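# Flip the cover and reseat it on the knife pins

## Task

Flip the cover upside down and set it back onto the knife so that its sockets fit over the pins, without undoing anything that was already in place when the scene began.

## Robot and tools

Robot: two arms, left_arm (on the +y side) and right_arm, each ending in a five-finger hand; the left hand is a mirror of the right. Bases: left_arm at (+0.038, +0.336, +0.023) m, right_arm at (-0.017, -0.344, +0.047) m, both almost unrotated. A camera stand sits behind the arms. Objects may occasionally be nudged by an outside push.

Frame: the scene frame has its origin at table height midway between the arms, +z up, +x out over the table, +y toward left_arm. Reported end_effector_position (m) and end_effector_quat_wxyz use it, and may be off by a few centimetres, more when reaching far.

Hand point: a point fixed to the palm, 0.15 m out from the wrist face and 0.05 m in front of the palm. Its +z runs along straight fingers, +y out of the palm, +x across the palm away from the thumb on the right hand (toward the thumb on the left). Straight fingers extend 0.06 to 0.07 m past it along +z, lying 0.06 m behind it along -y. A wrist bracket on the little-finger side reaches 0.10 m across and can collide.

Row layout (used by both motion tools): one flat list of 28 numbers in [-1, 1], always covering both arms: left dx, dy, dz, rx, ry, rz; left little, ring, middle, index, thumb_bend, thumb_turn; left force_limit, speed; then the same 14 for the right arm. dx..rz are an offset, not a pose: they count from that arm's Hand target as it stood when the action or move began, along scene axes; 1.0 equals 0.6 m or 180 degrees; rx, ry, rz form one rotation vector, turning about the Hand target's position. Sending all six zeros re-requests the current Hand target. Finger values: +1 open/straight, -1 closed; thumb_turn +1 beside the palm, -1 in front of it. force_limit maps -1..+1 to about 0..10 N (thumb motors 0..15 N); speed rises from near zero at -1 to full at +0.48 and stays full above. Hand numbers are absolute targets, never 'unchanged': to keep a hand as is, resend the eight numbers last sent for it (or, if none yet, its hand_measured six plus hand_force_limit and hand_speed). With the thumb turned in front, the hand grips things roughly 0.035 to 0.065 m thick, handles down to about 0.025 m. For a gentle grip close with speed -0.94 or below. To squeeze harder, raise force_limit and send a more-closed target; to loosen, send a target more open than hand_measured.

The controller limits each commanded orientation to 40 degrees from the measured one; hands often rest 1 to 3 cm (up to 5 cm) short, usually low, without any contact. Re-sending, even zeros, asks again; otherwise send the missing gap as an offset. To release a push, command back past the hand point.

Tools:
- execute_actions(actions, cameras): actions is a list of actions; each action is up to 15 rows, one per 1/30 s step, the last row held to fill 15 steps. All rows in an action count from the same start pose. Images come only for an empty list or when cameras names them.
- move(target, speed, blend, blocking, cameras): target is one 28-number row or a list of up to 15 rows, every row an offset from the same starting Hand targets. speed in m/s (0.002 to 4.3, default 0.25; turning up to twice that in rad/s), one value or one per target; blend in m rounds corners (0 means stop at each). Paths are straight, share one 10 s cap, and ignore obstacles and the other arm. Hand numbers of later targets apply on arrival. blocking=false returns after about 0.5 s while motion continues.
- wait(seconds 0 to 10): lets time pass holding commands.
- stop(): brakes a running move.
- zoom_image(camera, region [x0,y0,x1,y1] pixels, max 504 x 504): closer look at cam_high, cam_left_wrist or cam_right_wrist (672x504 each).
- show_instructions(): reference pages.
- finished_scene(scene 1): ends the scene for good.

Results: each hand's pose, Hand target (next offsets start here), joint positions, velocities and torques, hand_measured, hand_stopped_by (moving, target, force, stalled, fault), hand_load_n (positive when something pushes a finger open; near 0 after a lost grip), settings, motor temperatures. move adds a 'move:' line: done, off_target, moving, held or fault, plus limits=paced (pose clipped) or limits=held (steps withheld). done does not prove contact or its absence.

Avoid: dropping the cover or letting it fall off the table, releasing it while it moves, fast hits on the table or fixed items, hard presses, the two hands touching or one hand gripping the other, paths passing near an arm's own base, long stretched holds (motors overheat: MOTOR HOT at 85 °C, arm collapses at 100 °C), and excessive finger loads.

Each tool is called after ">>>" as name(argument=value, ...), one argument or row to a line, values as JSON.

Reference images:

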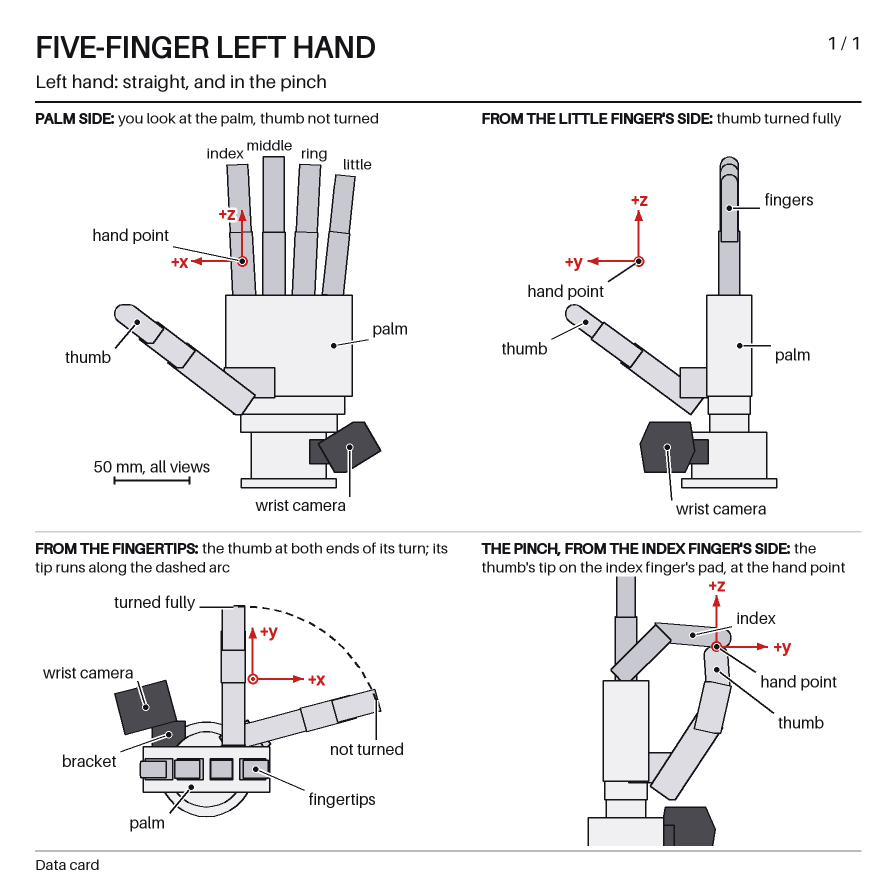

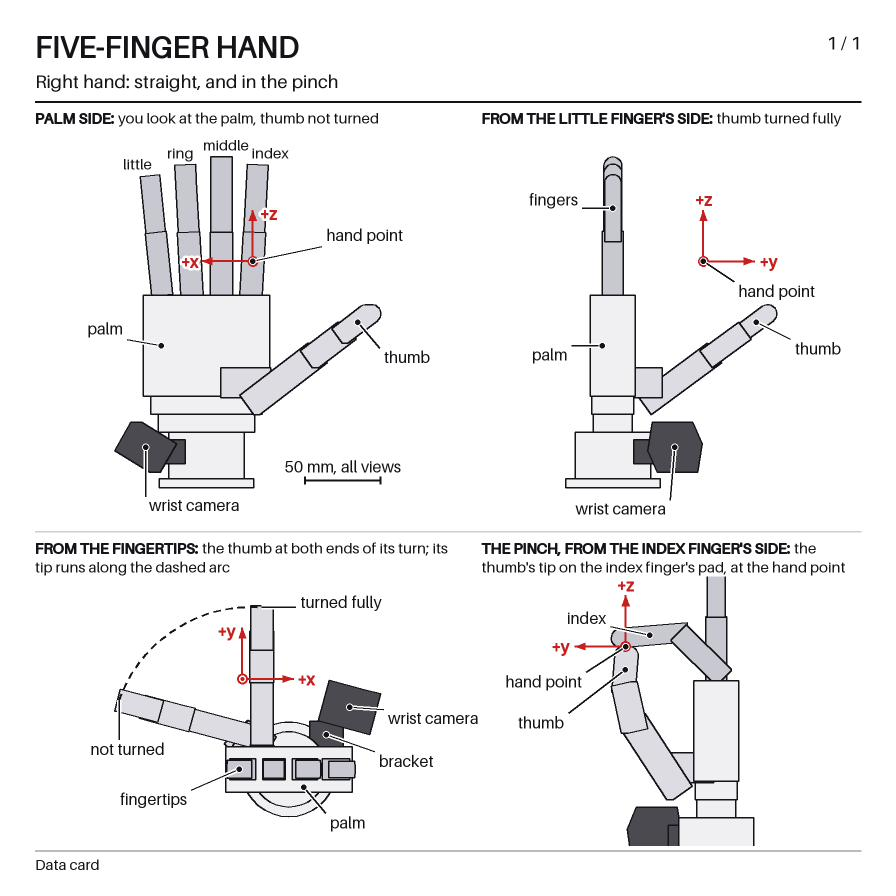

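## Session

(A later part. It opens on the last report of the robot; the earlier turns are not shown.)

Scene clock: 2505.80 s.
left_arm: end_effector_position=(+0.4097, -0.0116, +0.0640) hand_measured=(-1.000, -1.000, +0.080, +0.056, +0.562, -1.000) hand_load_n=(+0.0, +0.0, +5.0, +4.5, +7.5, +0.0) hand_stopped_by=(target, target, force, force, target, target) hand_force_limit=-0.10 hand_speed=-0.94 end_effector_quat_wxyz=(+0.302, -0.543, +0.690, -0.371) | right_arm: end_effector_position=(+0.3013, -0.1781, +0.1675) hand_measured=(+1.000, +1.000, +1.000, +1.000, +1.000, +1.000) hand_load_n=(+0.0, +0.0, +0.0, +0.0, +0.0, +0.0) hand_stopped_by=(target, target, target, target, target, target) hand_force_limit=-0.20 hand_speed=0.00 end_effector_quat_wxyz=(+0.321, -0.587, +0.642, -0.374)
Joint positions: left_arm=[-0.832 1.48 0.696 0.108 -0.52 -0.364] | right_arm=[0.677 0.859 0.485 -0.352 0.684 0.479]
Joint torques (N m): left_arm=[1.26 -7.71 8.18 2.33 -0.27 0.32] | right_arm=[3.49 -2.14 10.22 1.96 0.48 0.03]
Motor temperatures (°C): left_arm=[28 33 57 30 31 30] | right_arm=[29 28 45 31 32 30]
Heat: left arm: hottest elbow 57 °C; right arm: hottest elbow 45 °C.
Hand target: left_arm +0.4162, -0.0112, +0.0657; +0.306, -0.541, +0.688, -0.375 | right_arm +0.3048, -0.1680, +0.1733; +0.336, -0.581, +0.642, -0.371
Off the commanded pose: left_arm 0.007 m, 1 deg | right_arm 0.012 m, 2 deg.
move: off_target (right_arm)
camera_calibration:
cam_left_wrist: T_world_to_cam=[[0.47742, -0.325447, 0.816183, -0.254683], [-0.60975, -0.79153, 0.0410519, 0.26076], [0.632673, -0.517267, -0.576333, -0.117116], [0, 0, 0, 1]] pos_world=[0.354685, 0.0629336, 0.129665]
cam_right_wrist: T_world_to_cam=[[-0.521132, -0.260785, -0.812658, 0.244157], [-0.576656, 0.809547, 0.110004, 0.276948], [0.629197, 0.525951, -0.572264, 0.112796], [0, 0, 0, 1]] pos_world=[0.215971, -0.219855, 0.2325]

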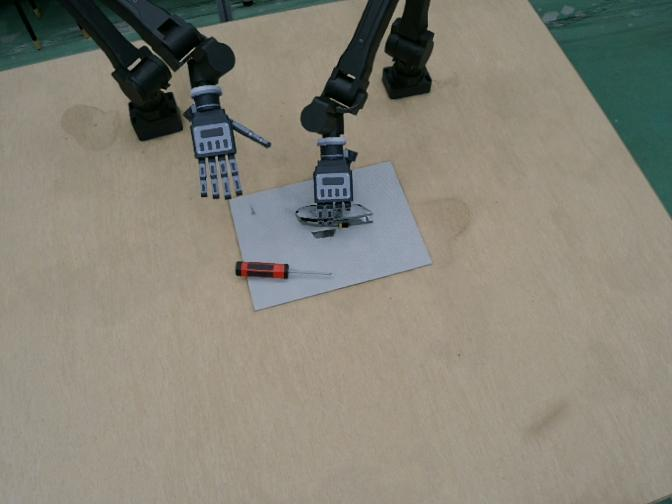

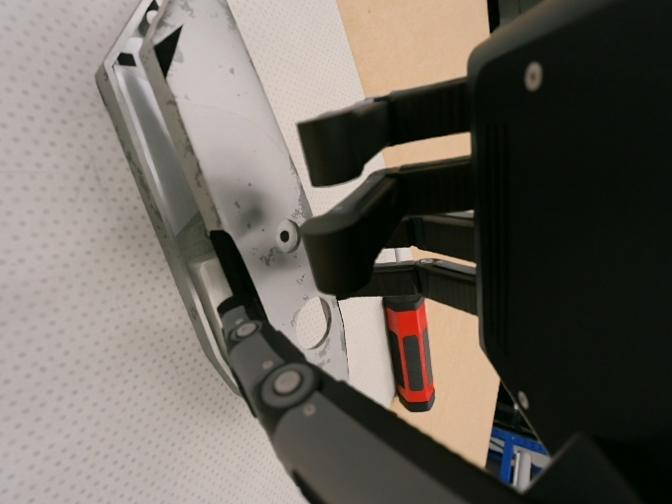

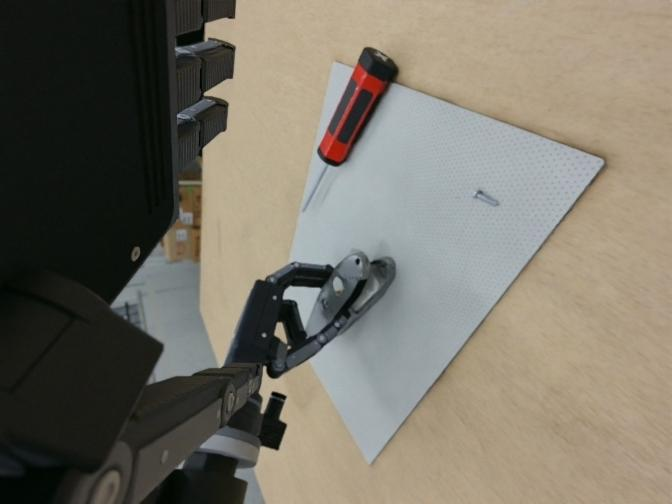

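>>> zoom_image(
  camera="cam_left_wrist",
  region=[80, 0, 200, 120],
)

>>> zoom_image(
  camera="cam_left_wrist",
  region=[120, 200, 360, 440],
)

>>> zoom_image(
  camera="cam_right_wrist",
  region=[280, 230, 420, 370],
)

>>> zoom_image(
  camera="cam_high",
  region=[285, 190, 385, 240],
)

Scaled by 4.200 from the camera's 672x504 image, which has a finer 960x720 frame.

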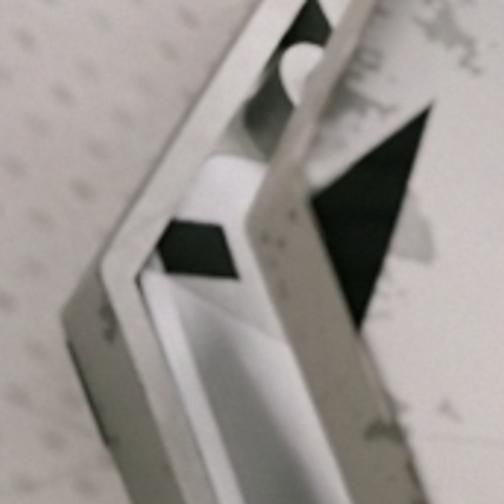

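Scaled by 2.100 from the camera's 672x504 image, which has a finer 960x720 frame.

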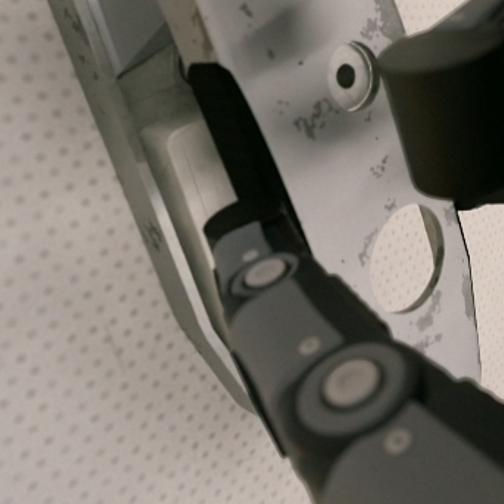

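Scaled by 3.600 from the camera's 672x504 image, which has a finer 960x720 frame.

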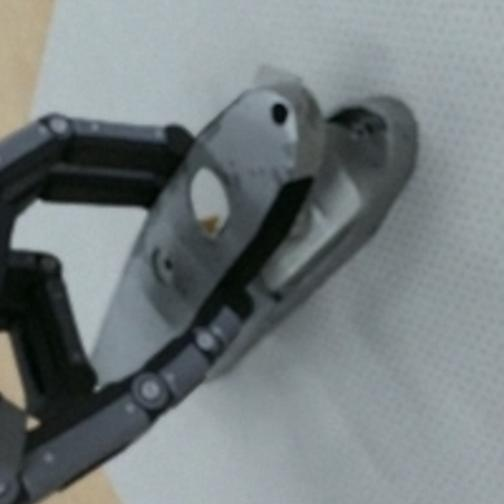

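Scaled by 5.040 from the camera's 672x504 image, which has a finer 960x720 frame.

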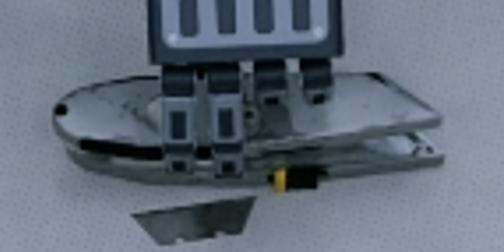

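>>> zoom_image(
  camera="cam_left_wrist",
  region=[90, 100, 190, 200],
)

>>> zoom_image(
  camera="cam_left_wrist",
  region=[140, 180, 220, 260],
)

Scaled by 5.040 from the camera's 672x504 image, which has a finer 960x720 frame.

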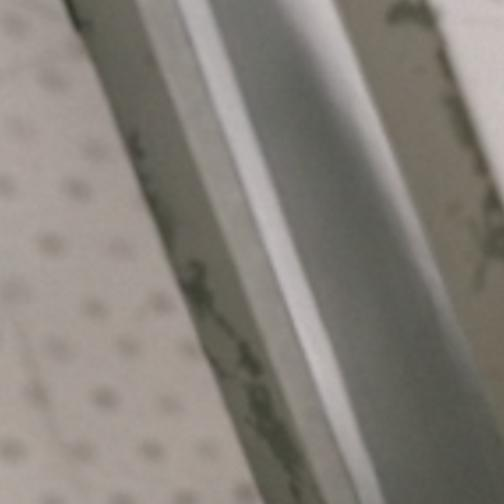

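Scaled by 6.300 from the camera's 672x504 image, which has a finer 960x720 frame.

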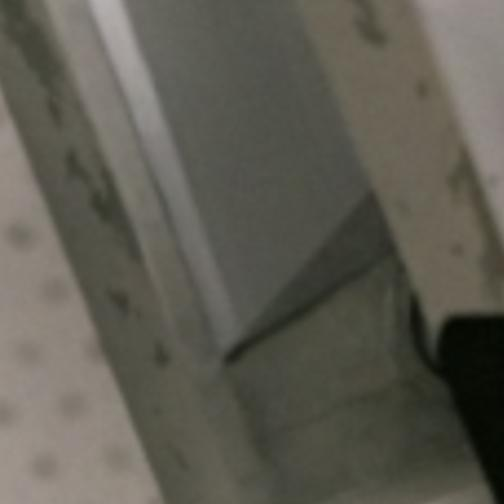

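>>> zoom_image(
  camera="cam_high",
  region=[325, 198, 381, 233],
)

>>> zoom_image(
  camera="cam_high",
  region=[290, 198, 346, 233],
)

Scaled by 9.000 from the camera's 672x504 image, which has a finer 960x720 frame.

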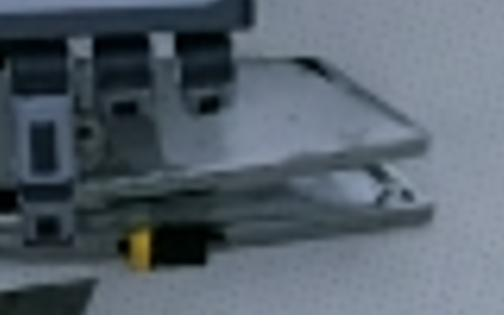

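Scaled by 9.000 from the camera's 672x504 image, which has a finer 960x720 frame.

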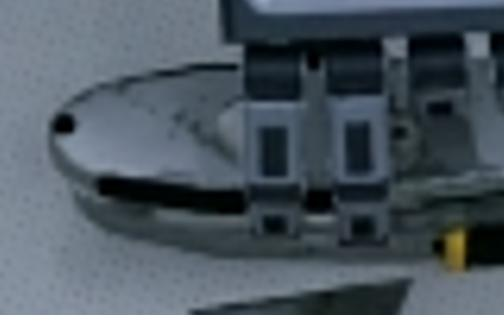

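>>> move(
  target=[-0.0028, 0.0068, -0.01, 0, 0, -0.0144, -1, -1, -0.5, -0.35, 0.56, -1, -0.1, -0.94, 0, 0, 0, 0, 0, 0, 1, 1, 1, 1, 1, 1, -0.2, 0],
  speed=0.04,
  cameras=["all"],
)

Scene clock: 2620.40 s.
left_arm: end_effector_position=(+0.4079, -0.0087, +0.0586) hand_measured=(-1.000, -1.000, +0.080, +0.056, +0.562, -1.000) hand_load_n=(+0.0, +0.0, +5.0, +4.5, +8.0, -0.5) hand_stopped_by=(target, target, force, force, target, target) hand_force_limit=-0.10 hand_speed=-0.94 end_effector_quat_wxyz=(+0.292, -0.528, +0.702, -0.378) | right_arm: end_effector_position=(+0.3013, -0.1781, +0.1675) hand_measured=(+1.000, +1.000, +1.000, +1.000, +1.000, +1.000) hand_load_n=(+0.0, -0.5, +0.0, +0.0, +0.0, +0.0) hand_stopped_by=(target, target, target, target, target, target) hand_force_limit=-0.20 hand_speed=0.00 end_effector_quat_wxyz=(+0.321, -0.587, +0.642, -0.374)
Joint positions: left_arm=[-0.814 1.481 0.671 0.156 -0.47 -0.321] | right_arm=[0.677 0.859 0.485 -0.352 0.684 0.479]
Joint torques (N m): left_arm=[1.44 -7.59 7.94 2.36 -0.22 0.31] | right_arm=[3.31 -2.49 10.19 2.03 0.47 0.08]
Motor temperatures (°C): left_arm=[28 33 49 31 31 30] | right_arm=[29 28 45 31 32 30]
Heat: left arm: hottest elbow 49 °C; right arm: hottest elbow 45 °C.
Hand target: left_arm +0.4145, -0.0072, +0.0596; +0.297, -0.525, +0.700, -0.382 | right_arm +0.3048, -0.1680, +0.1733; +0.336, -0.581, +0.642, -0.371
Off the commanded pose: left_arm 0.007 m, 1 deg | right_arm 0.012 m, 2 deg.
move: off_target (right_arm)
camera_calibration:
cam_left_wrist: T_world_to_cam=[[0.461901, -0.345328, 0.816943, -0.242324], [-0.64558, -0.762498, 0.0426979, 0.276941], [0.608173, -0.547124, -0.575136, -0.107929], [0, 0, 0, 1]] pos_world=[0.356357, 0.068435, 0.124067]
cam_right_wrist: T_world_to_cam=[[-0.521132, -0.260785, -0.812658, 0.244157], [-0.576656, 0.809547, 0.110004, 0.276948], [0.629197, 0.525951, -0.572264, 0.112796], [0, 0, 0, 1]] pos_world=[0.215971, -0.219855, 0.2325]

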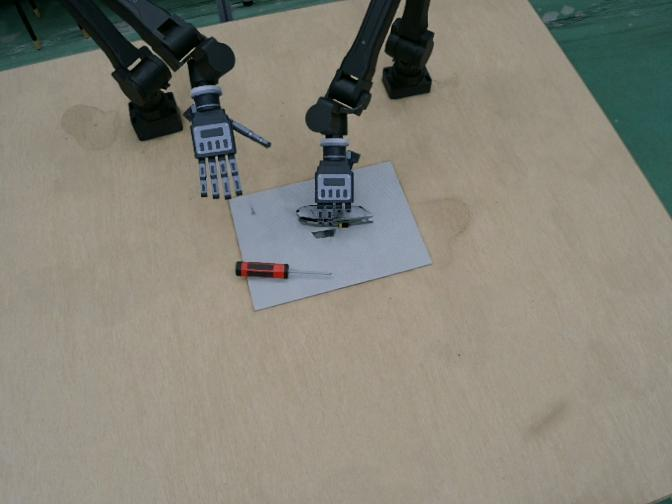

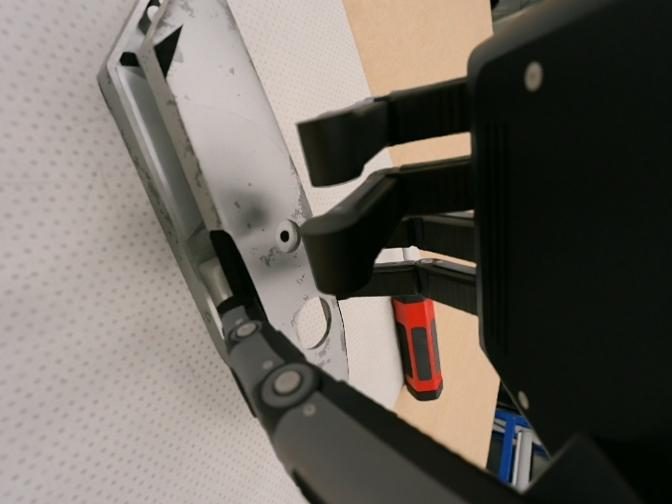

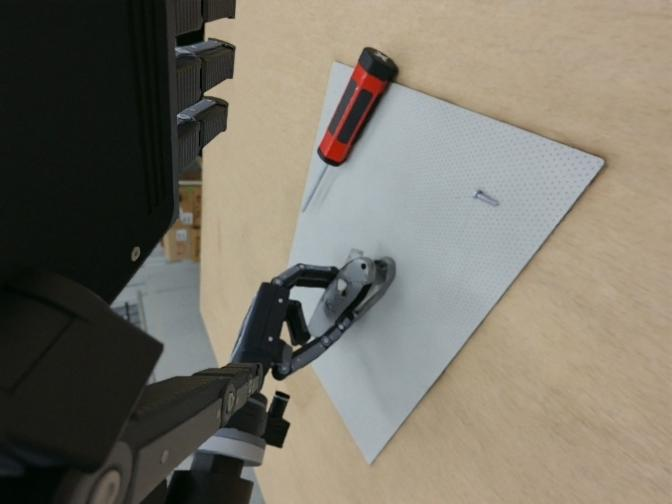

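>>> zoom_image(
  camera="cam_left_wrist",
  region=[80, 0, 200, 120],
)

>>> zoom_image(
  camera="cam_left_wrist",
  region=[90, 110, 190, 210],
)

>>> zoom_image(
  camera="cam_left_wrist",
  region=[140, 180, 260, 300],
)

>>> zoom_image(
  camera="cam_high",
  region=[325, 198, 381, 233],
)

>>> zoom_image(
  camera="cam_high",
  region=[290, 198, 346, 233],
)

Scaled by 4.200 from the camera's 672x504 image, which has a finer 960x720 frame.

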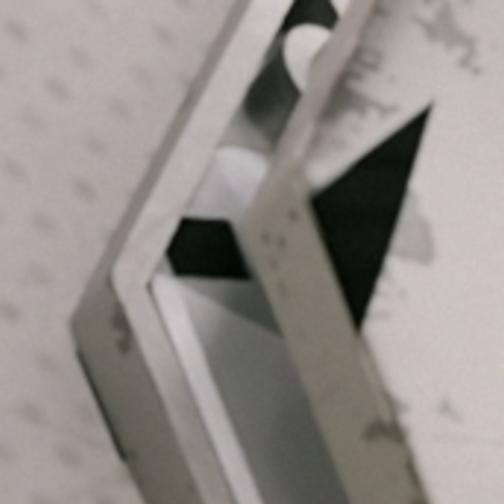

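Scaled by 5.040 from the camera's 672x504 image, which has a finer 960x720 frame.

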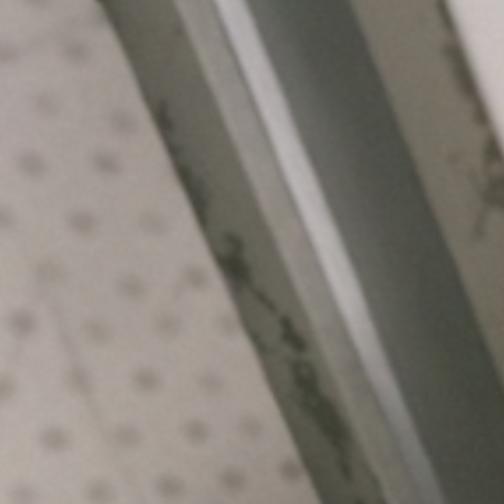

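Scaled by 4.200 from the camera's 672x504 image, which has a finer 960x720 frame.

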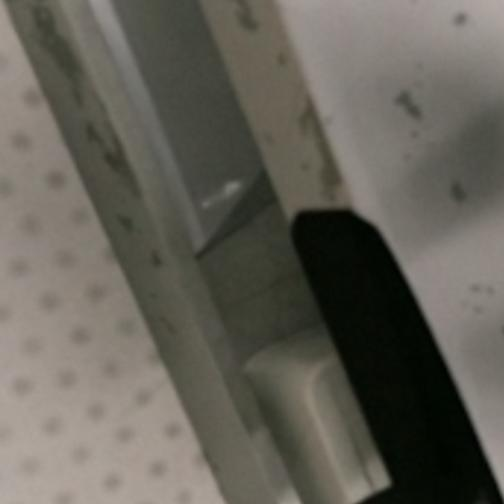

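Scaled by 9.000 from the camera's 672x504 image, which has a finer 960x720 frame.

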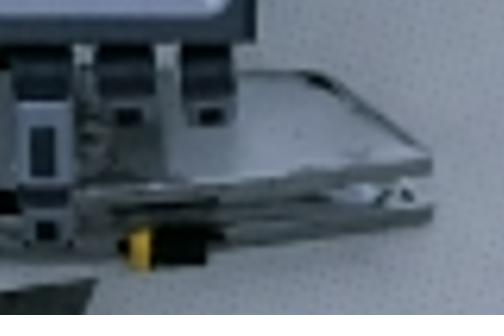

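Scaled by 9.000 from the camera's 672x504 image, which has a finer 960x720 frame.

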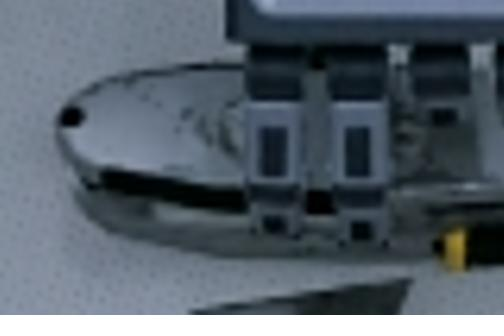

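>>> move(
  target=[-0.0005, 0.0042, -0.0117, -0.0013, -0.0043, -0.0056, -1, -1, -0.5, -0.35, 0.56, -1, -0.1, -0.94, 0, 0, 0, 0, 0, 0, 1, 1, 1, 1, 1, 1, -0.2, 0],
  speed=0.04,
  cameras=["all"],
)

>>> zoom_image(
  camera="cam_left_wrist",
  region=[80, 0, 200, 120],
)

>>> zoom_image(
  camera="cam_left_wrist",
  region=[90, 110, 190, 210],
)

>>> zoom_image(
  camera="cam_left_wrist",
  region=[140, 180, 260, 300],
)

>>> zoom_image(
  camera="cam_high",
  region=[325, 198, 381, 233],
)

>>> zoom_image(
  camera="cam_high",
  region=[290, 198, 346, 233],
)

Scene clock: 2682.83 s.
left_arm: end_effector_position=(+0.4076, -0.0061, +0.0518) hand_measured=(-1.000, -1.000, +0.080, +0.056, +0.562, -1.000) hand_load_n=(+0.0, +0.0, +5.0, +4.0, +8.0, -0.5) hand_stopped_by=(target, target, force, force, target, target) hand_force_limit=-0.10 hand_speed=-0.94 end_effector_quat_wxyz=(+0.292, -0.519, +0.704, -0.386) | right_arm: end_effector_position=(+0.3013, -0.1781, +0.1675) hand_measured=(+1.000, +1.000, +1.000, +1.000, +1.000, +1.000) hand_load_n=(+0.0, +0.0, +0.0, +0.0, +0.0, +0.0) hand_stopped_by=(target, target, target, target, target, target) hand_force_limit=-0.20 hand_speed=0.00 end_effector_quat_wxyz=(+0.321, -0.587, +0.642, -0.374)
Joint positions: left_arm=[-0.807 1.492 0.645 0.215 -0.454 -0.298] | right_arm=[0.677 0.859 0.485 -0.352 0.684 0.479]
Joint torques (N m): left_arm=[1.67 -7.3 7.71 2.35 -0.22 0.32] | right_arm=[3.25 -2.26 10.13 1.89 0.48 0.05]
Heat: left arm: hottest elbow 50 °C; right arm: hottest elbow 45 °C.
Hand target: left_arm +0.4142, -0.0045, +0.0525; +0.297, -0.517, +0.702, -0.390 | right_arm +0.3048, -0.1680, +0.1733; +0.336, -0.581, +0.642, -0.371
Off the commanded pose: left_arm 0.007 m, 1 deg | right_arm 0.012 m, 2 deg.
move: off_target (right_arm)
camera_calibration:
cam_left_wrist: T_world_to_cam=[[0.444795, -0.349701, 0.82454, -0.229161], [-0.659659, -0.750629, 0.037497, 0.285042], [0.605811, -0.560594, -0.564559, -0.10994], [0, 0, 0, 1]] pos_world=[0.356563, 0.0721916, 0.116197]
cam_right_wrist: T_world_to_cam=[[-0.521132, -0.260785, -0.812658, 0.244157], [-0.576656, 0.809547, 0.110004, 0.276948], [0.629197, 0.525951, -0.572264, 0.112796], [0, 0, 0, 1]] pos_world=[0.215971, -0.219855, 0.2325]

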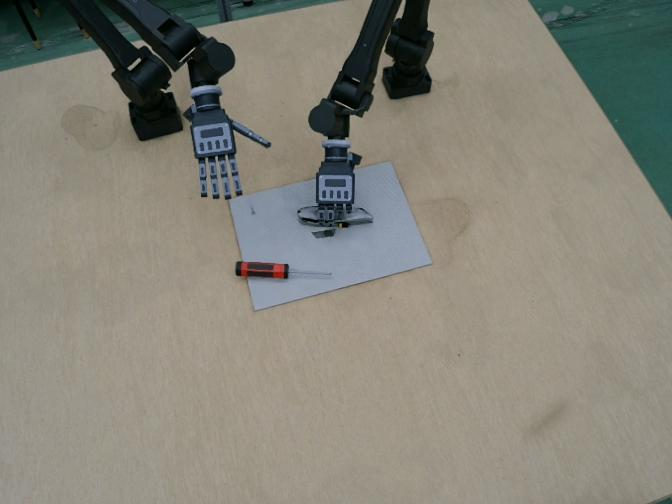

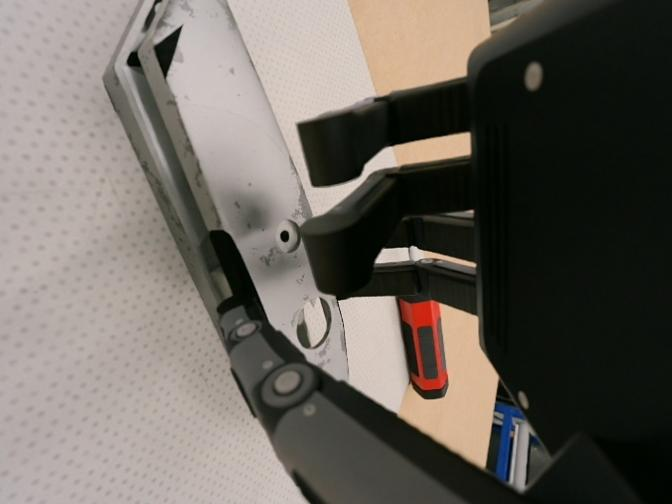

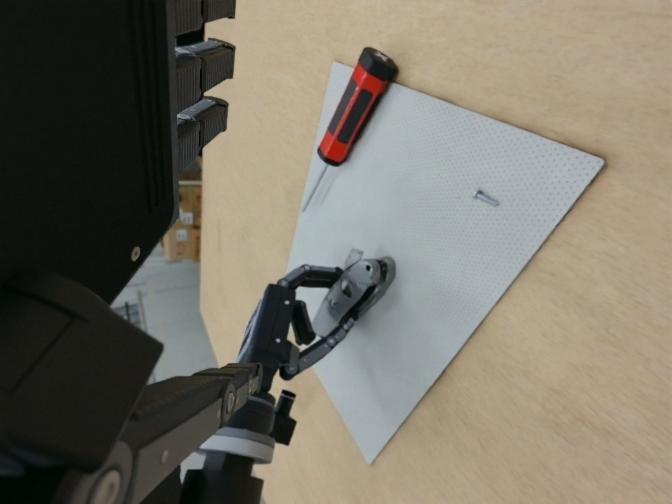

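Scaled by 4.200 from the camera's 672x504 image, which has a finer 960x720 frame.

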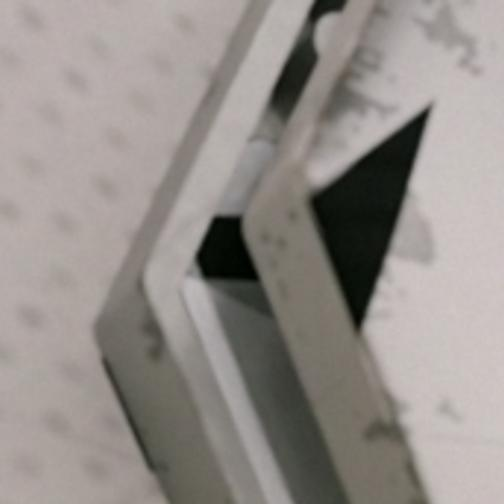

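Scaled by 5.040 from the camera's 672x504 image, which has a finer 960x720 frame.

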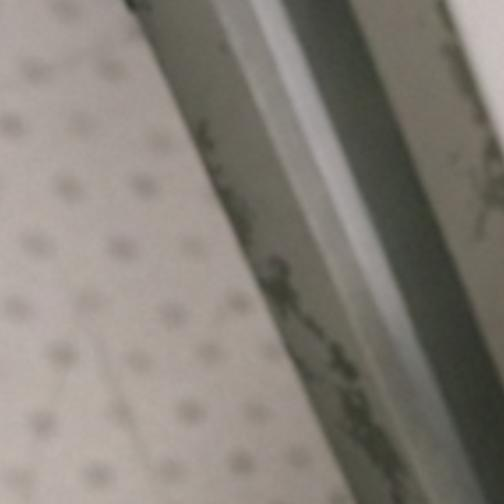

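Scaled by 4.200 from the camera's 672x504 image, which has a finer 960x720 frame.

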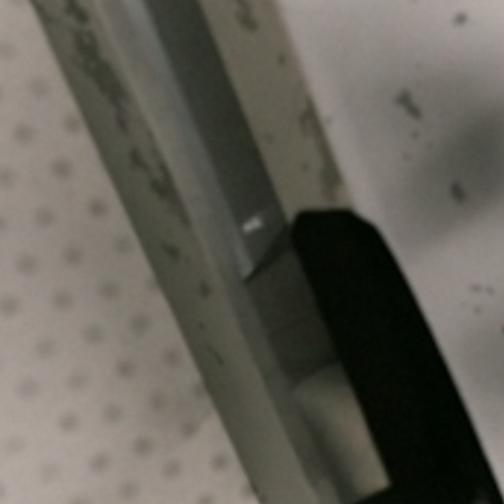

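Scaled by 9.000 from the camera's 672x504 image, which has a finer 960x720 frame.

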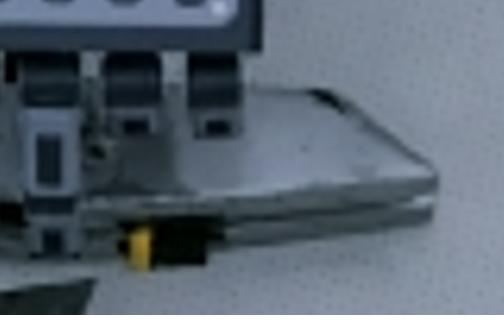

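Scaled by 9.000 from the camera's 672x504 image, which has a finer 960x720 frame.

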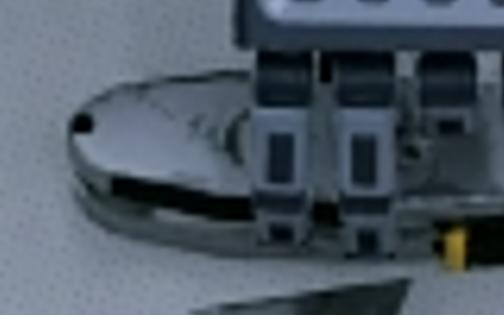

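>>> zoom_image(
  camera="cam_left_wrist",
  region=[250, 200, 370, 380],
)

>>> zoom_image(
  camera="cam_right_wrist",
  region=[310, 240, 410, 340],
)

>>> zoom_image(
  camera="cam_high",
  region=[290, 200, 340, 230],
)

Scaled by 2.800 from the camera's 672x504 image, which has a finer 960x720 frame.

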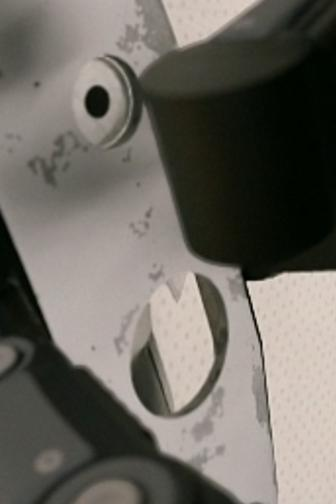

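Scaled by 5.040 from the camera's 672x504 image, which has a finer 960x720 frame.

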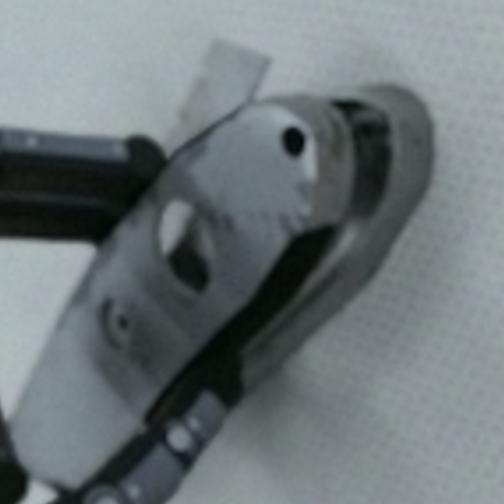

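Scaled by 10.080 from the camera's 672x504 image, which has a finer 960x720 frame.

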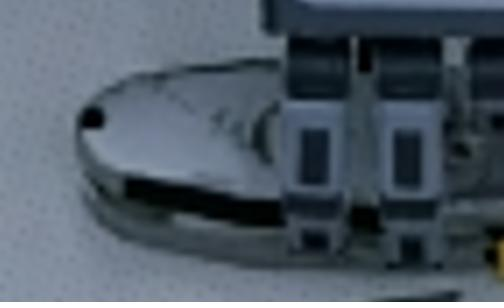

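>>> move(
  target=[-0.002, 0.001, -0.0085, 0, 0, 0, -1, -1, -0.5, -0.35, 0.56, -1, -0.1, -0.94, 0, 0, 0, 0, 0, 0, 1, 1, 1, 1, 1, 1, -0.2, 0],
  speed=0.03,
  cameras=["all"],
)

>>> zoom_image(
  camera="cam_left_wrist",
  region=[80, 0, 200, 120],
)

>>> zoom_image(
  camera="cam_left_wrist",
  region=[110, 110, 230, 230],
)

>>> zoom_image(
  camera="cam_high",
  region=[335, 200, 380, 230],
)

>>> zoom_image(
  camera="cam_high",
  region=[293, 200, 338, 230],
)

>>> zoom_image(
  camera="cam_right_wrist",
  region=[310, 240, 410, 340],
)

Scene clock: 2734.97 s.
left_arm: end_effector_position=(+0.4067, -0.0052, +0.0466) hand_measured=(-1.000, -1.000, +0.080, +0.056, +0.562, -1.000) hand_load_n=(+0.0, +0.5, +5.0, +4.0, +8.0, -0.5) hand_stopped_by=(target, target, force, force, target, target) hand_force_limit=-0.10 hand_speed=-0.94 end_effector_quat_wxyz=(+0.292, -0.519, +0.704, -0.386) | right_arm: end_effector_position=(+0.3013, -0.1781, +0.1675) hand_measured=(+1.000, +1.000, +1.000, +1.000, +1.000, +1.000) hand_load_n=(+0.0, +0.0, +0.0, +0.0, +0.0, +0.0) hand_stopped_by=(target, target, target, target, target, target) hand_force_limit=-0.20 hand_speed=0.00 end_effector_quat_wxyz=(+0.321, -0.587, +0.642, -0.374)
Joint positions: left_arm=[-0.807 1.503 0.638 0.234 -0.454 -0.298] | right_arm=[0.677 0.859 0.485 -0.352 0.684 0.479]
Joint torques (N m): left_arm=[1.73 -7.47 7.58 2.45 -0.26 0.31] | right_arm=[3.31 -2.67 10.14 2.02 0.48 0.08]
Heat: left arm: hottest elbow 48 °C; right arm: hottest elbow 45 °C.
Hand target: left_arm +0.4131, -0.0040, +0.0475; +0.297, -0.517, +0.702, -0.390 | right_arm +0.3048, -0.1680, +0.1733; +0.336, -0.581, +0.642, -0.371
Off the commanded pose: left_arm 0.006 m, 1 deg | right_arm 0.012 m, 2 deg.
move: off_target (right_arm)
camera_calibration:
cam_left_wrist: T_world_to_cam=[[0.444926, -0.350265, 0.82423, -0.22422], [-0.659785, -0.750533, 0.0372109, 0.285526], [0.605578, -0.56037, -0.565031, -0.111655], [0, 0, 0, 1]] pos_world=[0.355763, 0.0731921, 0.111096]
cam_right_wrist: T_world_to_cam=[[-0.521132, -0.260785, -0.812658, 0.244157], [-0.576656, 0.809547, 0.110004, 0.276948], [0.629197, 0.525951, -0.572264, 0.112796], [0, 0, 0, 1]] pos_world=[0.215971, -0.219855, 0.2325]

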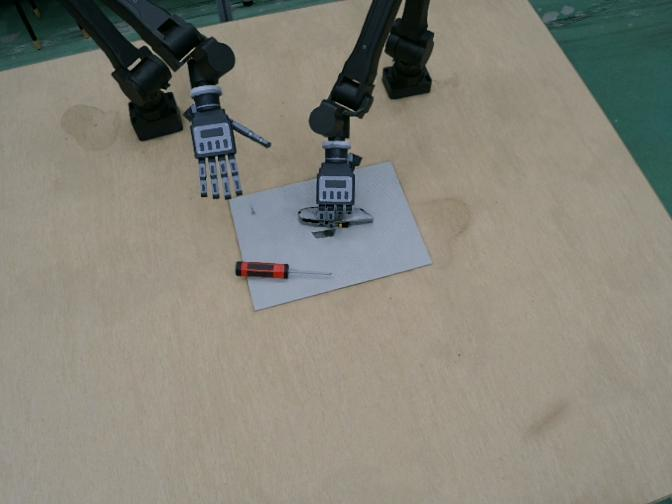

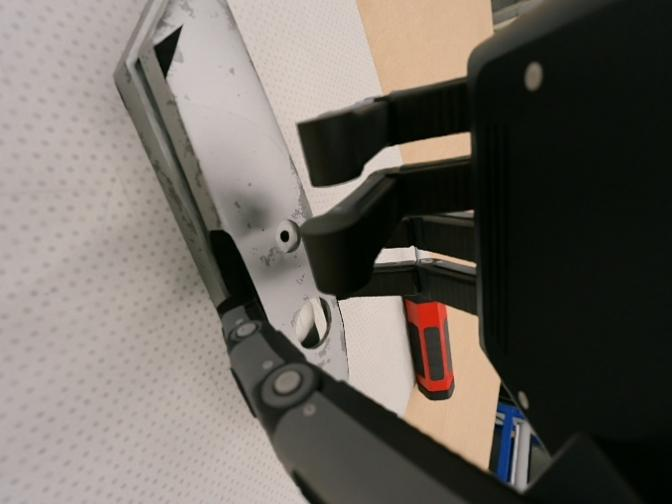

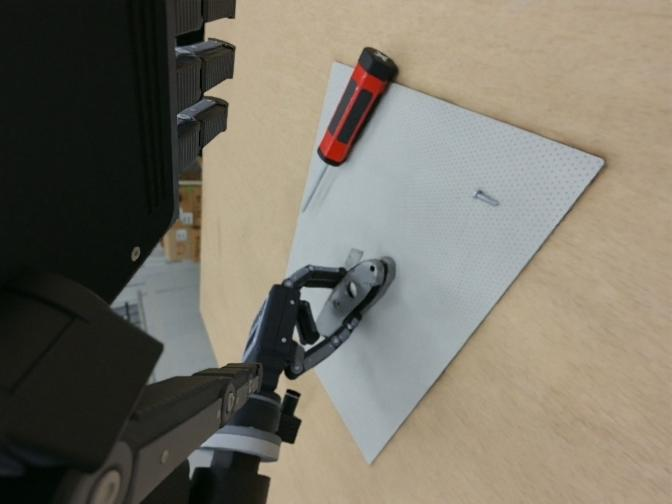

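Scaled by 4.200 from the camera's 672x504 image, which has a finer 960x720 frame.

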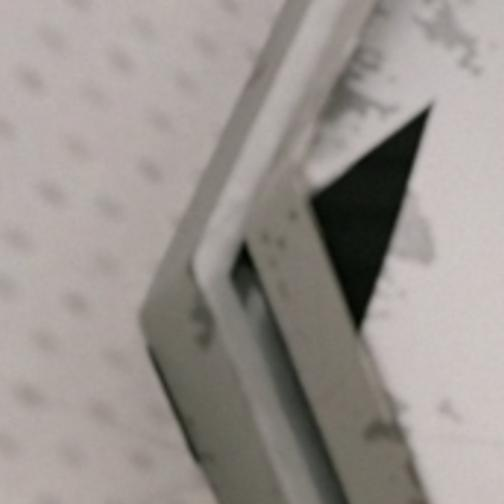

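Scaled by 4.200 from the camera's 672x504 image, which has a finer 960x720 frame.

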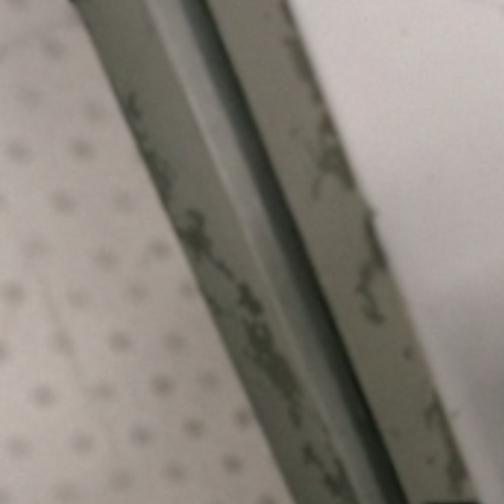

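Scaled by 11.200 from the camera's 672x504 image, which has a finer 960x720 frame.

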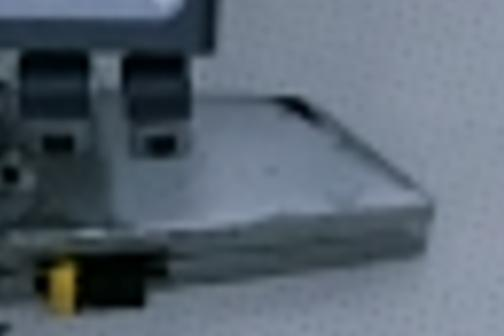

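Scaled by 11.200 from the camera's 672x504 image, which has a finer 960x720 frame.

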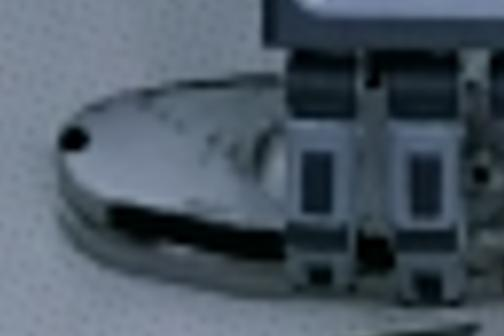

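Scaled by 5.040 from the camera's 672x504 image, which has a finer 960x720 frame.

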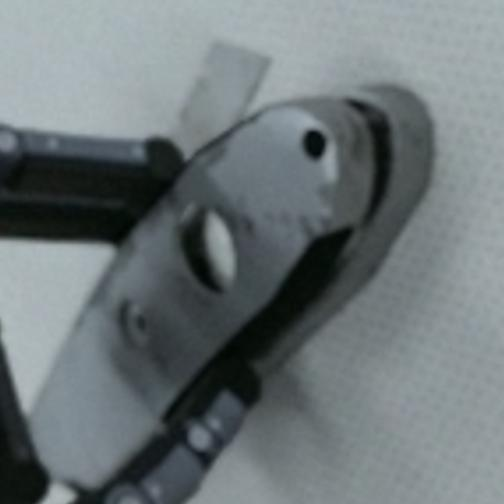

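>>> zoom_image(
  camera="cam_high",
  region=[352, 208, 379, 228],
)

>>> zoom_image(
  camera="cam_high",
  region=[294, 208, 321, 228],
)

Scaled by 18.667 from the camera's 672x504 image, which has a finer 960x720 frame.

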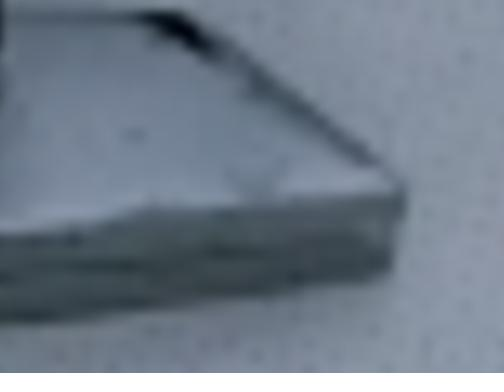

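Scaled by 18.667 from the camera's 672x504 image, which has a finer 960x720 frame.

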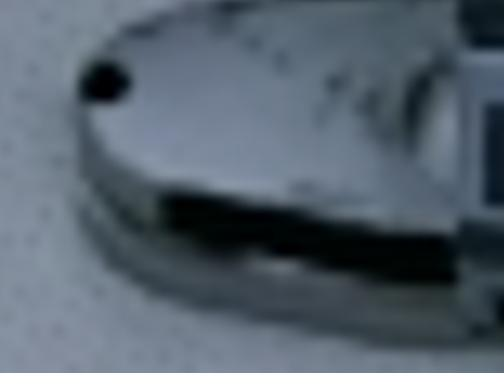

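>>> zoom_image(
  camera="cam_right_wrist",
  region=[355, 250, 405, 300],
)

>>> zoom_image(
  camera="cam_right_wrist",
  region=[305, 290, 385, 370],
)

Scaled by 10.080 from the camera's 672x504 image, which has a finer 960x720 frame.

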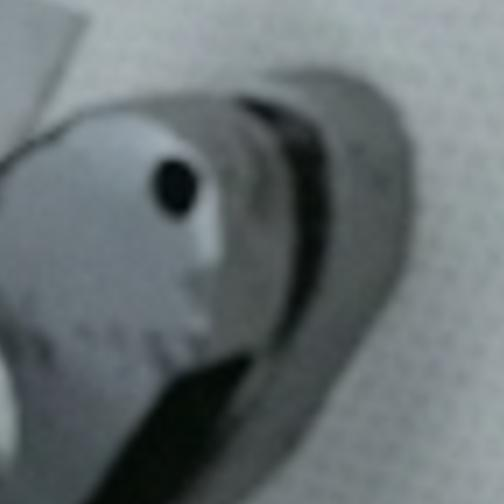

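Scaled by 6.300 from the camera's 672x504 image, which has a finer 960x720 frame.

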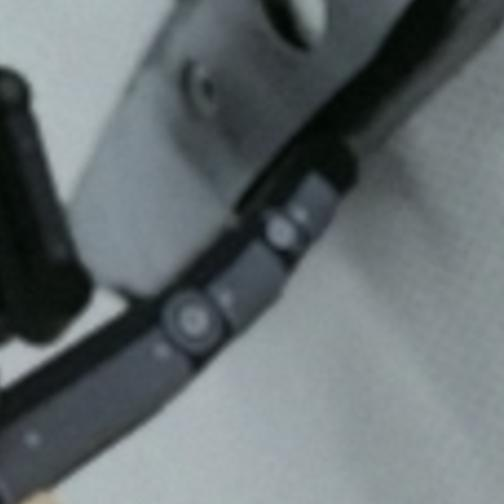

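>>> move(
  target=[-0.001, -0.0007, 0, 0.0027, -0.0008, 0.0056, -1, -1, -0.5, -0.35, 0.56, -1, -0.1, -0.94, 0, 0, 0, 0, 0, 0, 1, 1, 1, 1, 1, 1, -0.2, 0],
  speed=0.03,
)

Scene clock: 2898.70 s.
left_arm: end_effector_position=(+0.4092, -0.0017, +0.0465) hand_measured=(-1.000, -1.000, +0.080, +0.056, +0.562, -1.000) hand_load_n=(+0.0, +0.0, +5.0, +4.5, +8.0, +0.0) hand_stopped_by=(target, target, force, force, target, target) hand_force_limit=-0.10 hand_speed=-0.94 end_effector_quat_wxyz=(+0.301, -0.522, +0.700, -0.382) | right_arm: end_effector_position=(+0.3013, -0.1781, +0.1675) hand_measured=(+1.000, +1.000, +1.000, +1.000, +1.000, +1.000) hand_load_n=(+0.0, +0.0, +0.0, +0.0, +0.0, +0.0) hand_stopped_by=(target, target, target, target, target, target) hand_force_limit=-0.20 hand_speed=0.00 end_effector_quat_wxyz=(+0.321, -0.587, +0.642, -0.374)
Joint positions: left_arm=[-0.807 1.505 0.638 0.234 -0.475 -0.298] | right_arm=[0.677 0.859 0.485 -0.352 0.684 0.479]
Joint torques (N m): left_arm=[0.79 -7.36 8.06 1.85 -0.5 0.19] | right_arm=[3.49 -2.2 10.13 2.03 0.49 0.02]
Heat: left arm: hottest elbow 48 °C; right arm: hottest elbow 46 °C.
Hand target: left_arm +0.4125, -0.0044, +0.0475; +0.304, -0.521, +0.698, -0.385 | right_arm +0.3048, -0.1680, +0.1733; +0.336, -0.581, +0.642, -0.371
Off the commanded pose: left_arm 0.004 m, 0 deg | right_arm 0.012 m, 2 deg.
move: off_target (right_arm)

>>> move(
  target=[-0.0083, -0.0094, 0.0, 0, 0, 0, -1, -1, -0.5, -0.35, 0.56, -1, -0.1, -0.94, 0, 0, 0, 0, 0, 0, 1, 1, 1, 1, 1, 1, -0.2, 0],
  speed=0.03,
)

Scene clock: 2907.40 s.
left_arm: end_effector_position=(+0.4077, -0.0028, +0.0464) hand_measured=(-1.000, -1.000, +0.080, +0.056, +0.562, -1.000) hand_load_n=(+0.5, +0.0, +5.0, +4.0, +8.0, -0.5) hand_stopped_by=(target, target, force, force, target, target) hand_force_limit=-0.10 hand_speed=-0.94 end_effector_quat_wxyz=(+0.306, -0.521, +0.700, -0.381) | right_arm: end_effector_position=(+0.3013, -0.1781, +0.1675) hand_measured=(+1.000, +1.000, +1.000, +1.000, +1.000, +1.000) hand_load_n=(+0.0, -0.5, +0.0, +0.0, +0.0, -0.5) hand_stopped_by=(target, target, target, target, target, target) hand_force_limit=-0.20 hand_speed=0.00 end_effector_quat_wxyz=(+0.321, -0.587, +0.642, -0.374)
Joint positions: left_arm=[-0.817 1.506 0.638 0.234 -0.491 -0.298] | right_arm=[0.677 0.859 0.485 -0.352 0.684 0.479]
Joint torques (N m): left_arm=[0.15 -7.24 8.36 1.51 -0.51 0.05] | right_arm=[3.08 -2.2 10.32 2.09 0.5 0.05]
Heat: left arm: hottest elbow 48 °C; right arm: hottest elbow 46 °C.
Hand target: left_arm +0.4075, -0.0101, +0.0475; +0.304, -0.521, +0.698, -0.385 | right_arm +0.3048, -0.1680, +0.1733; +0.336, -0.581, +0.642, -0.371
Off the commanded pose: left_arm 0.007 m, 1 deg | right_arm 0.012 m, 2 deg.
move: off_target (right_arm)


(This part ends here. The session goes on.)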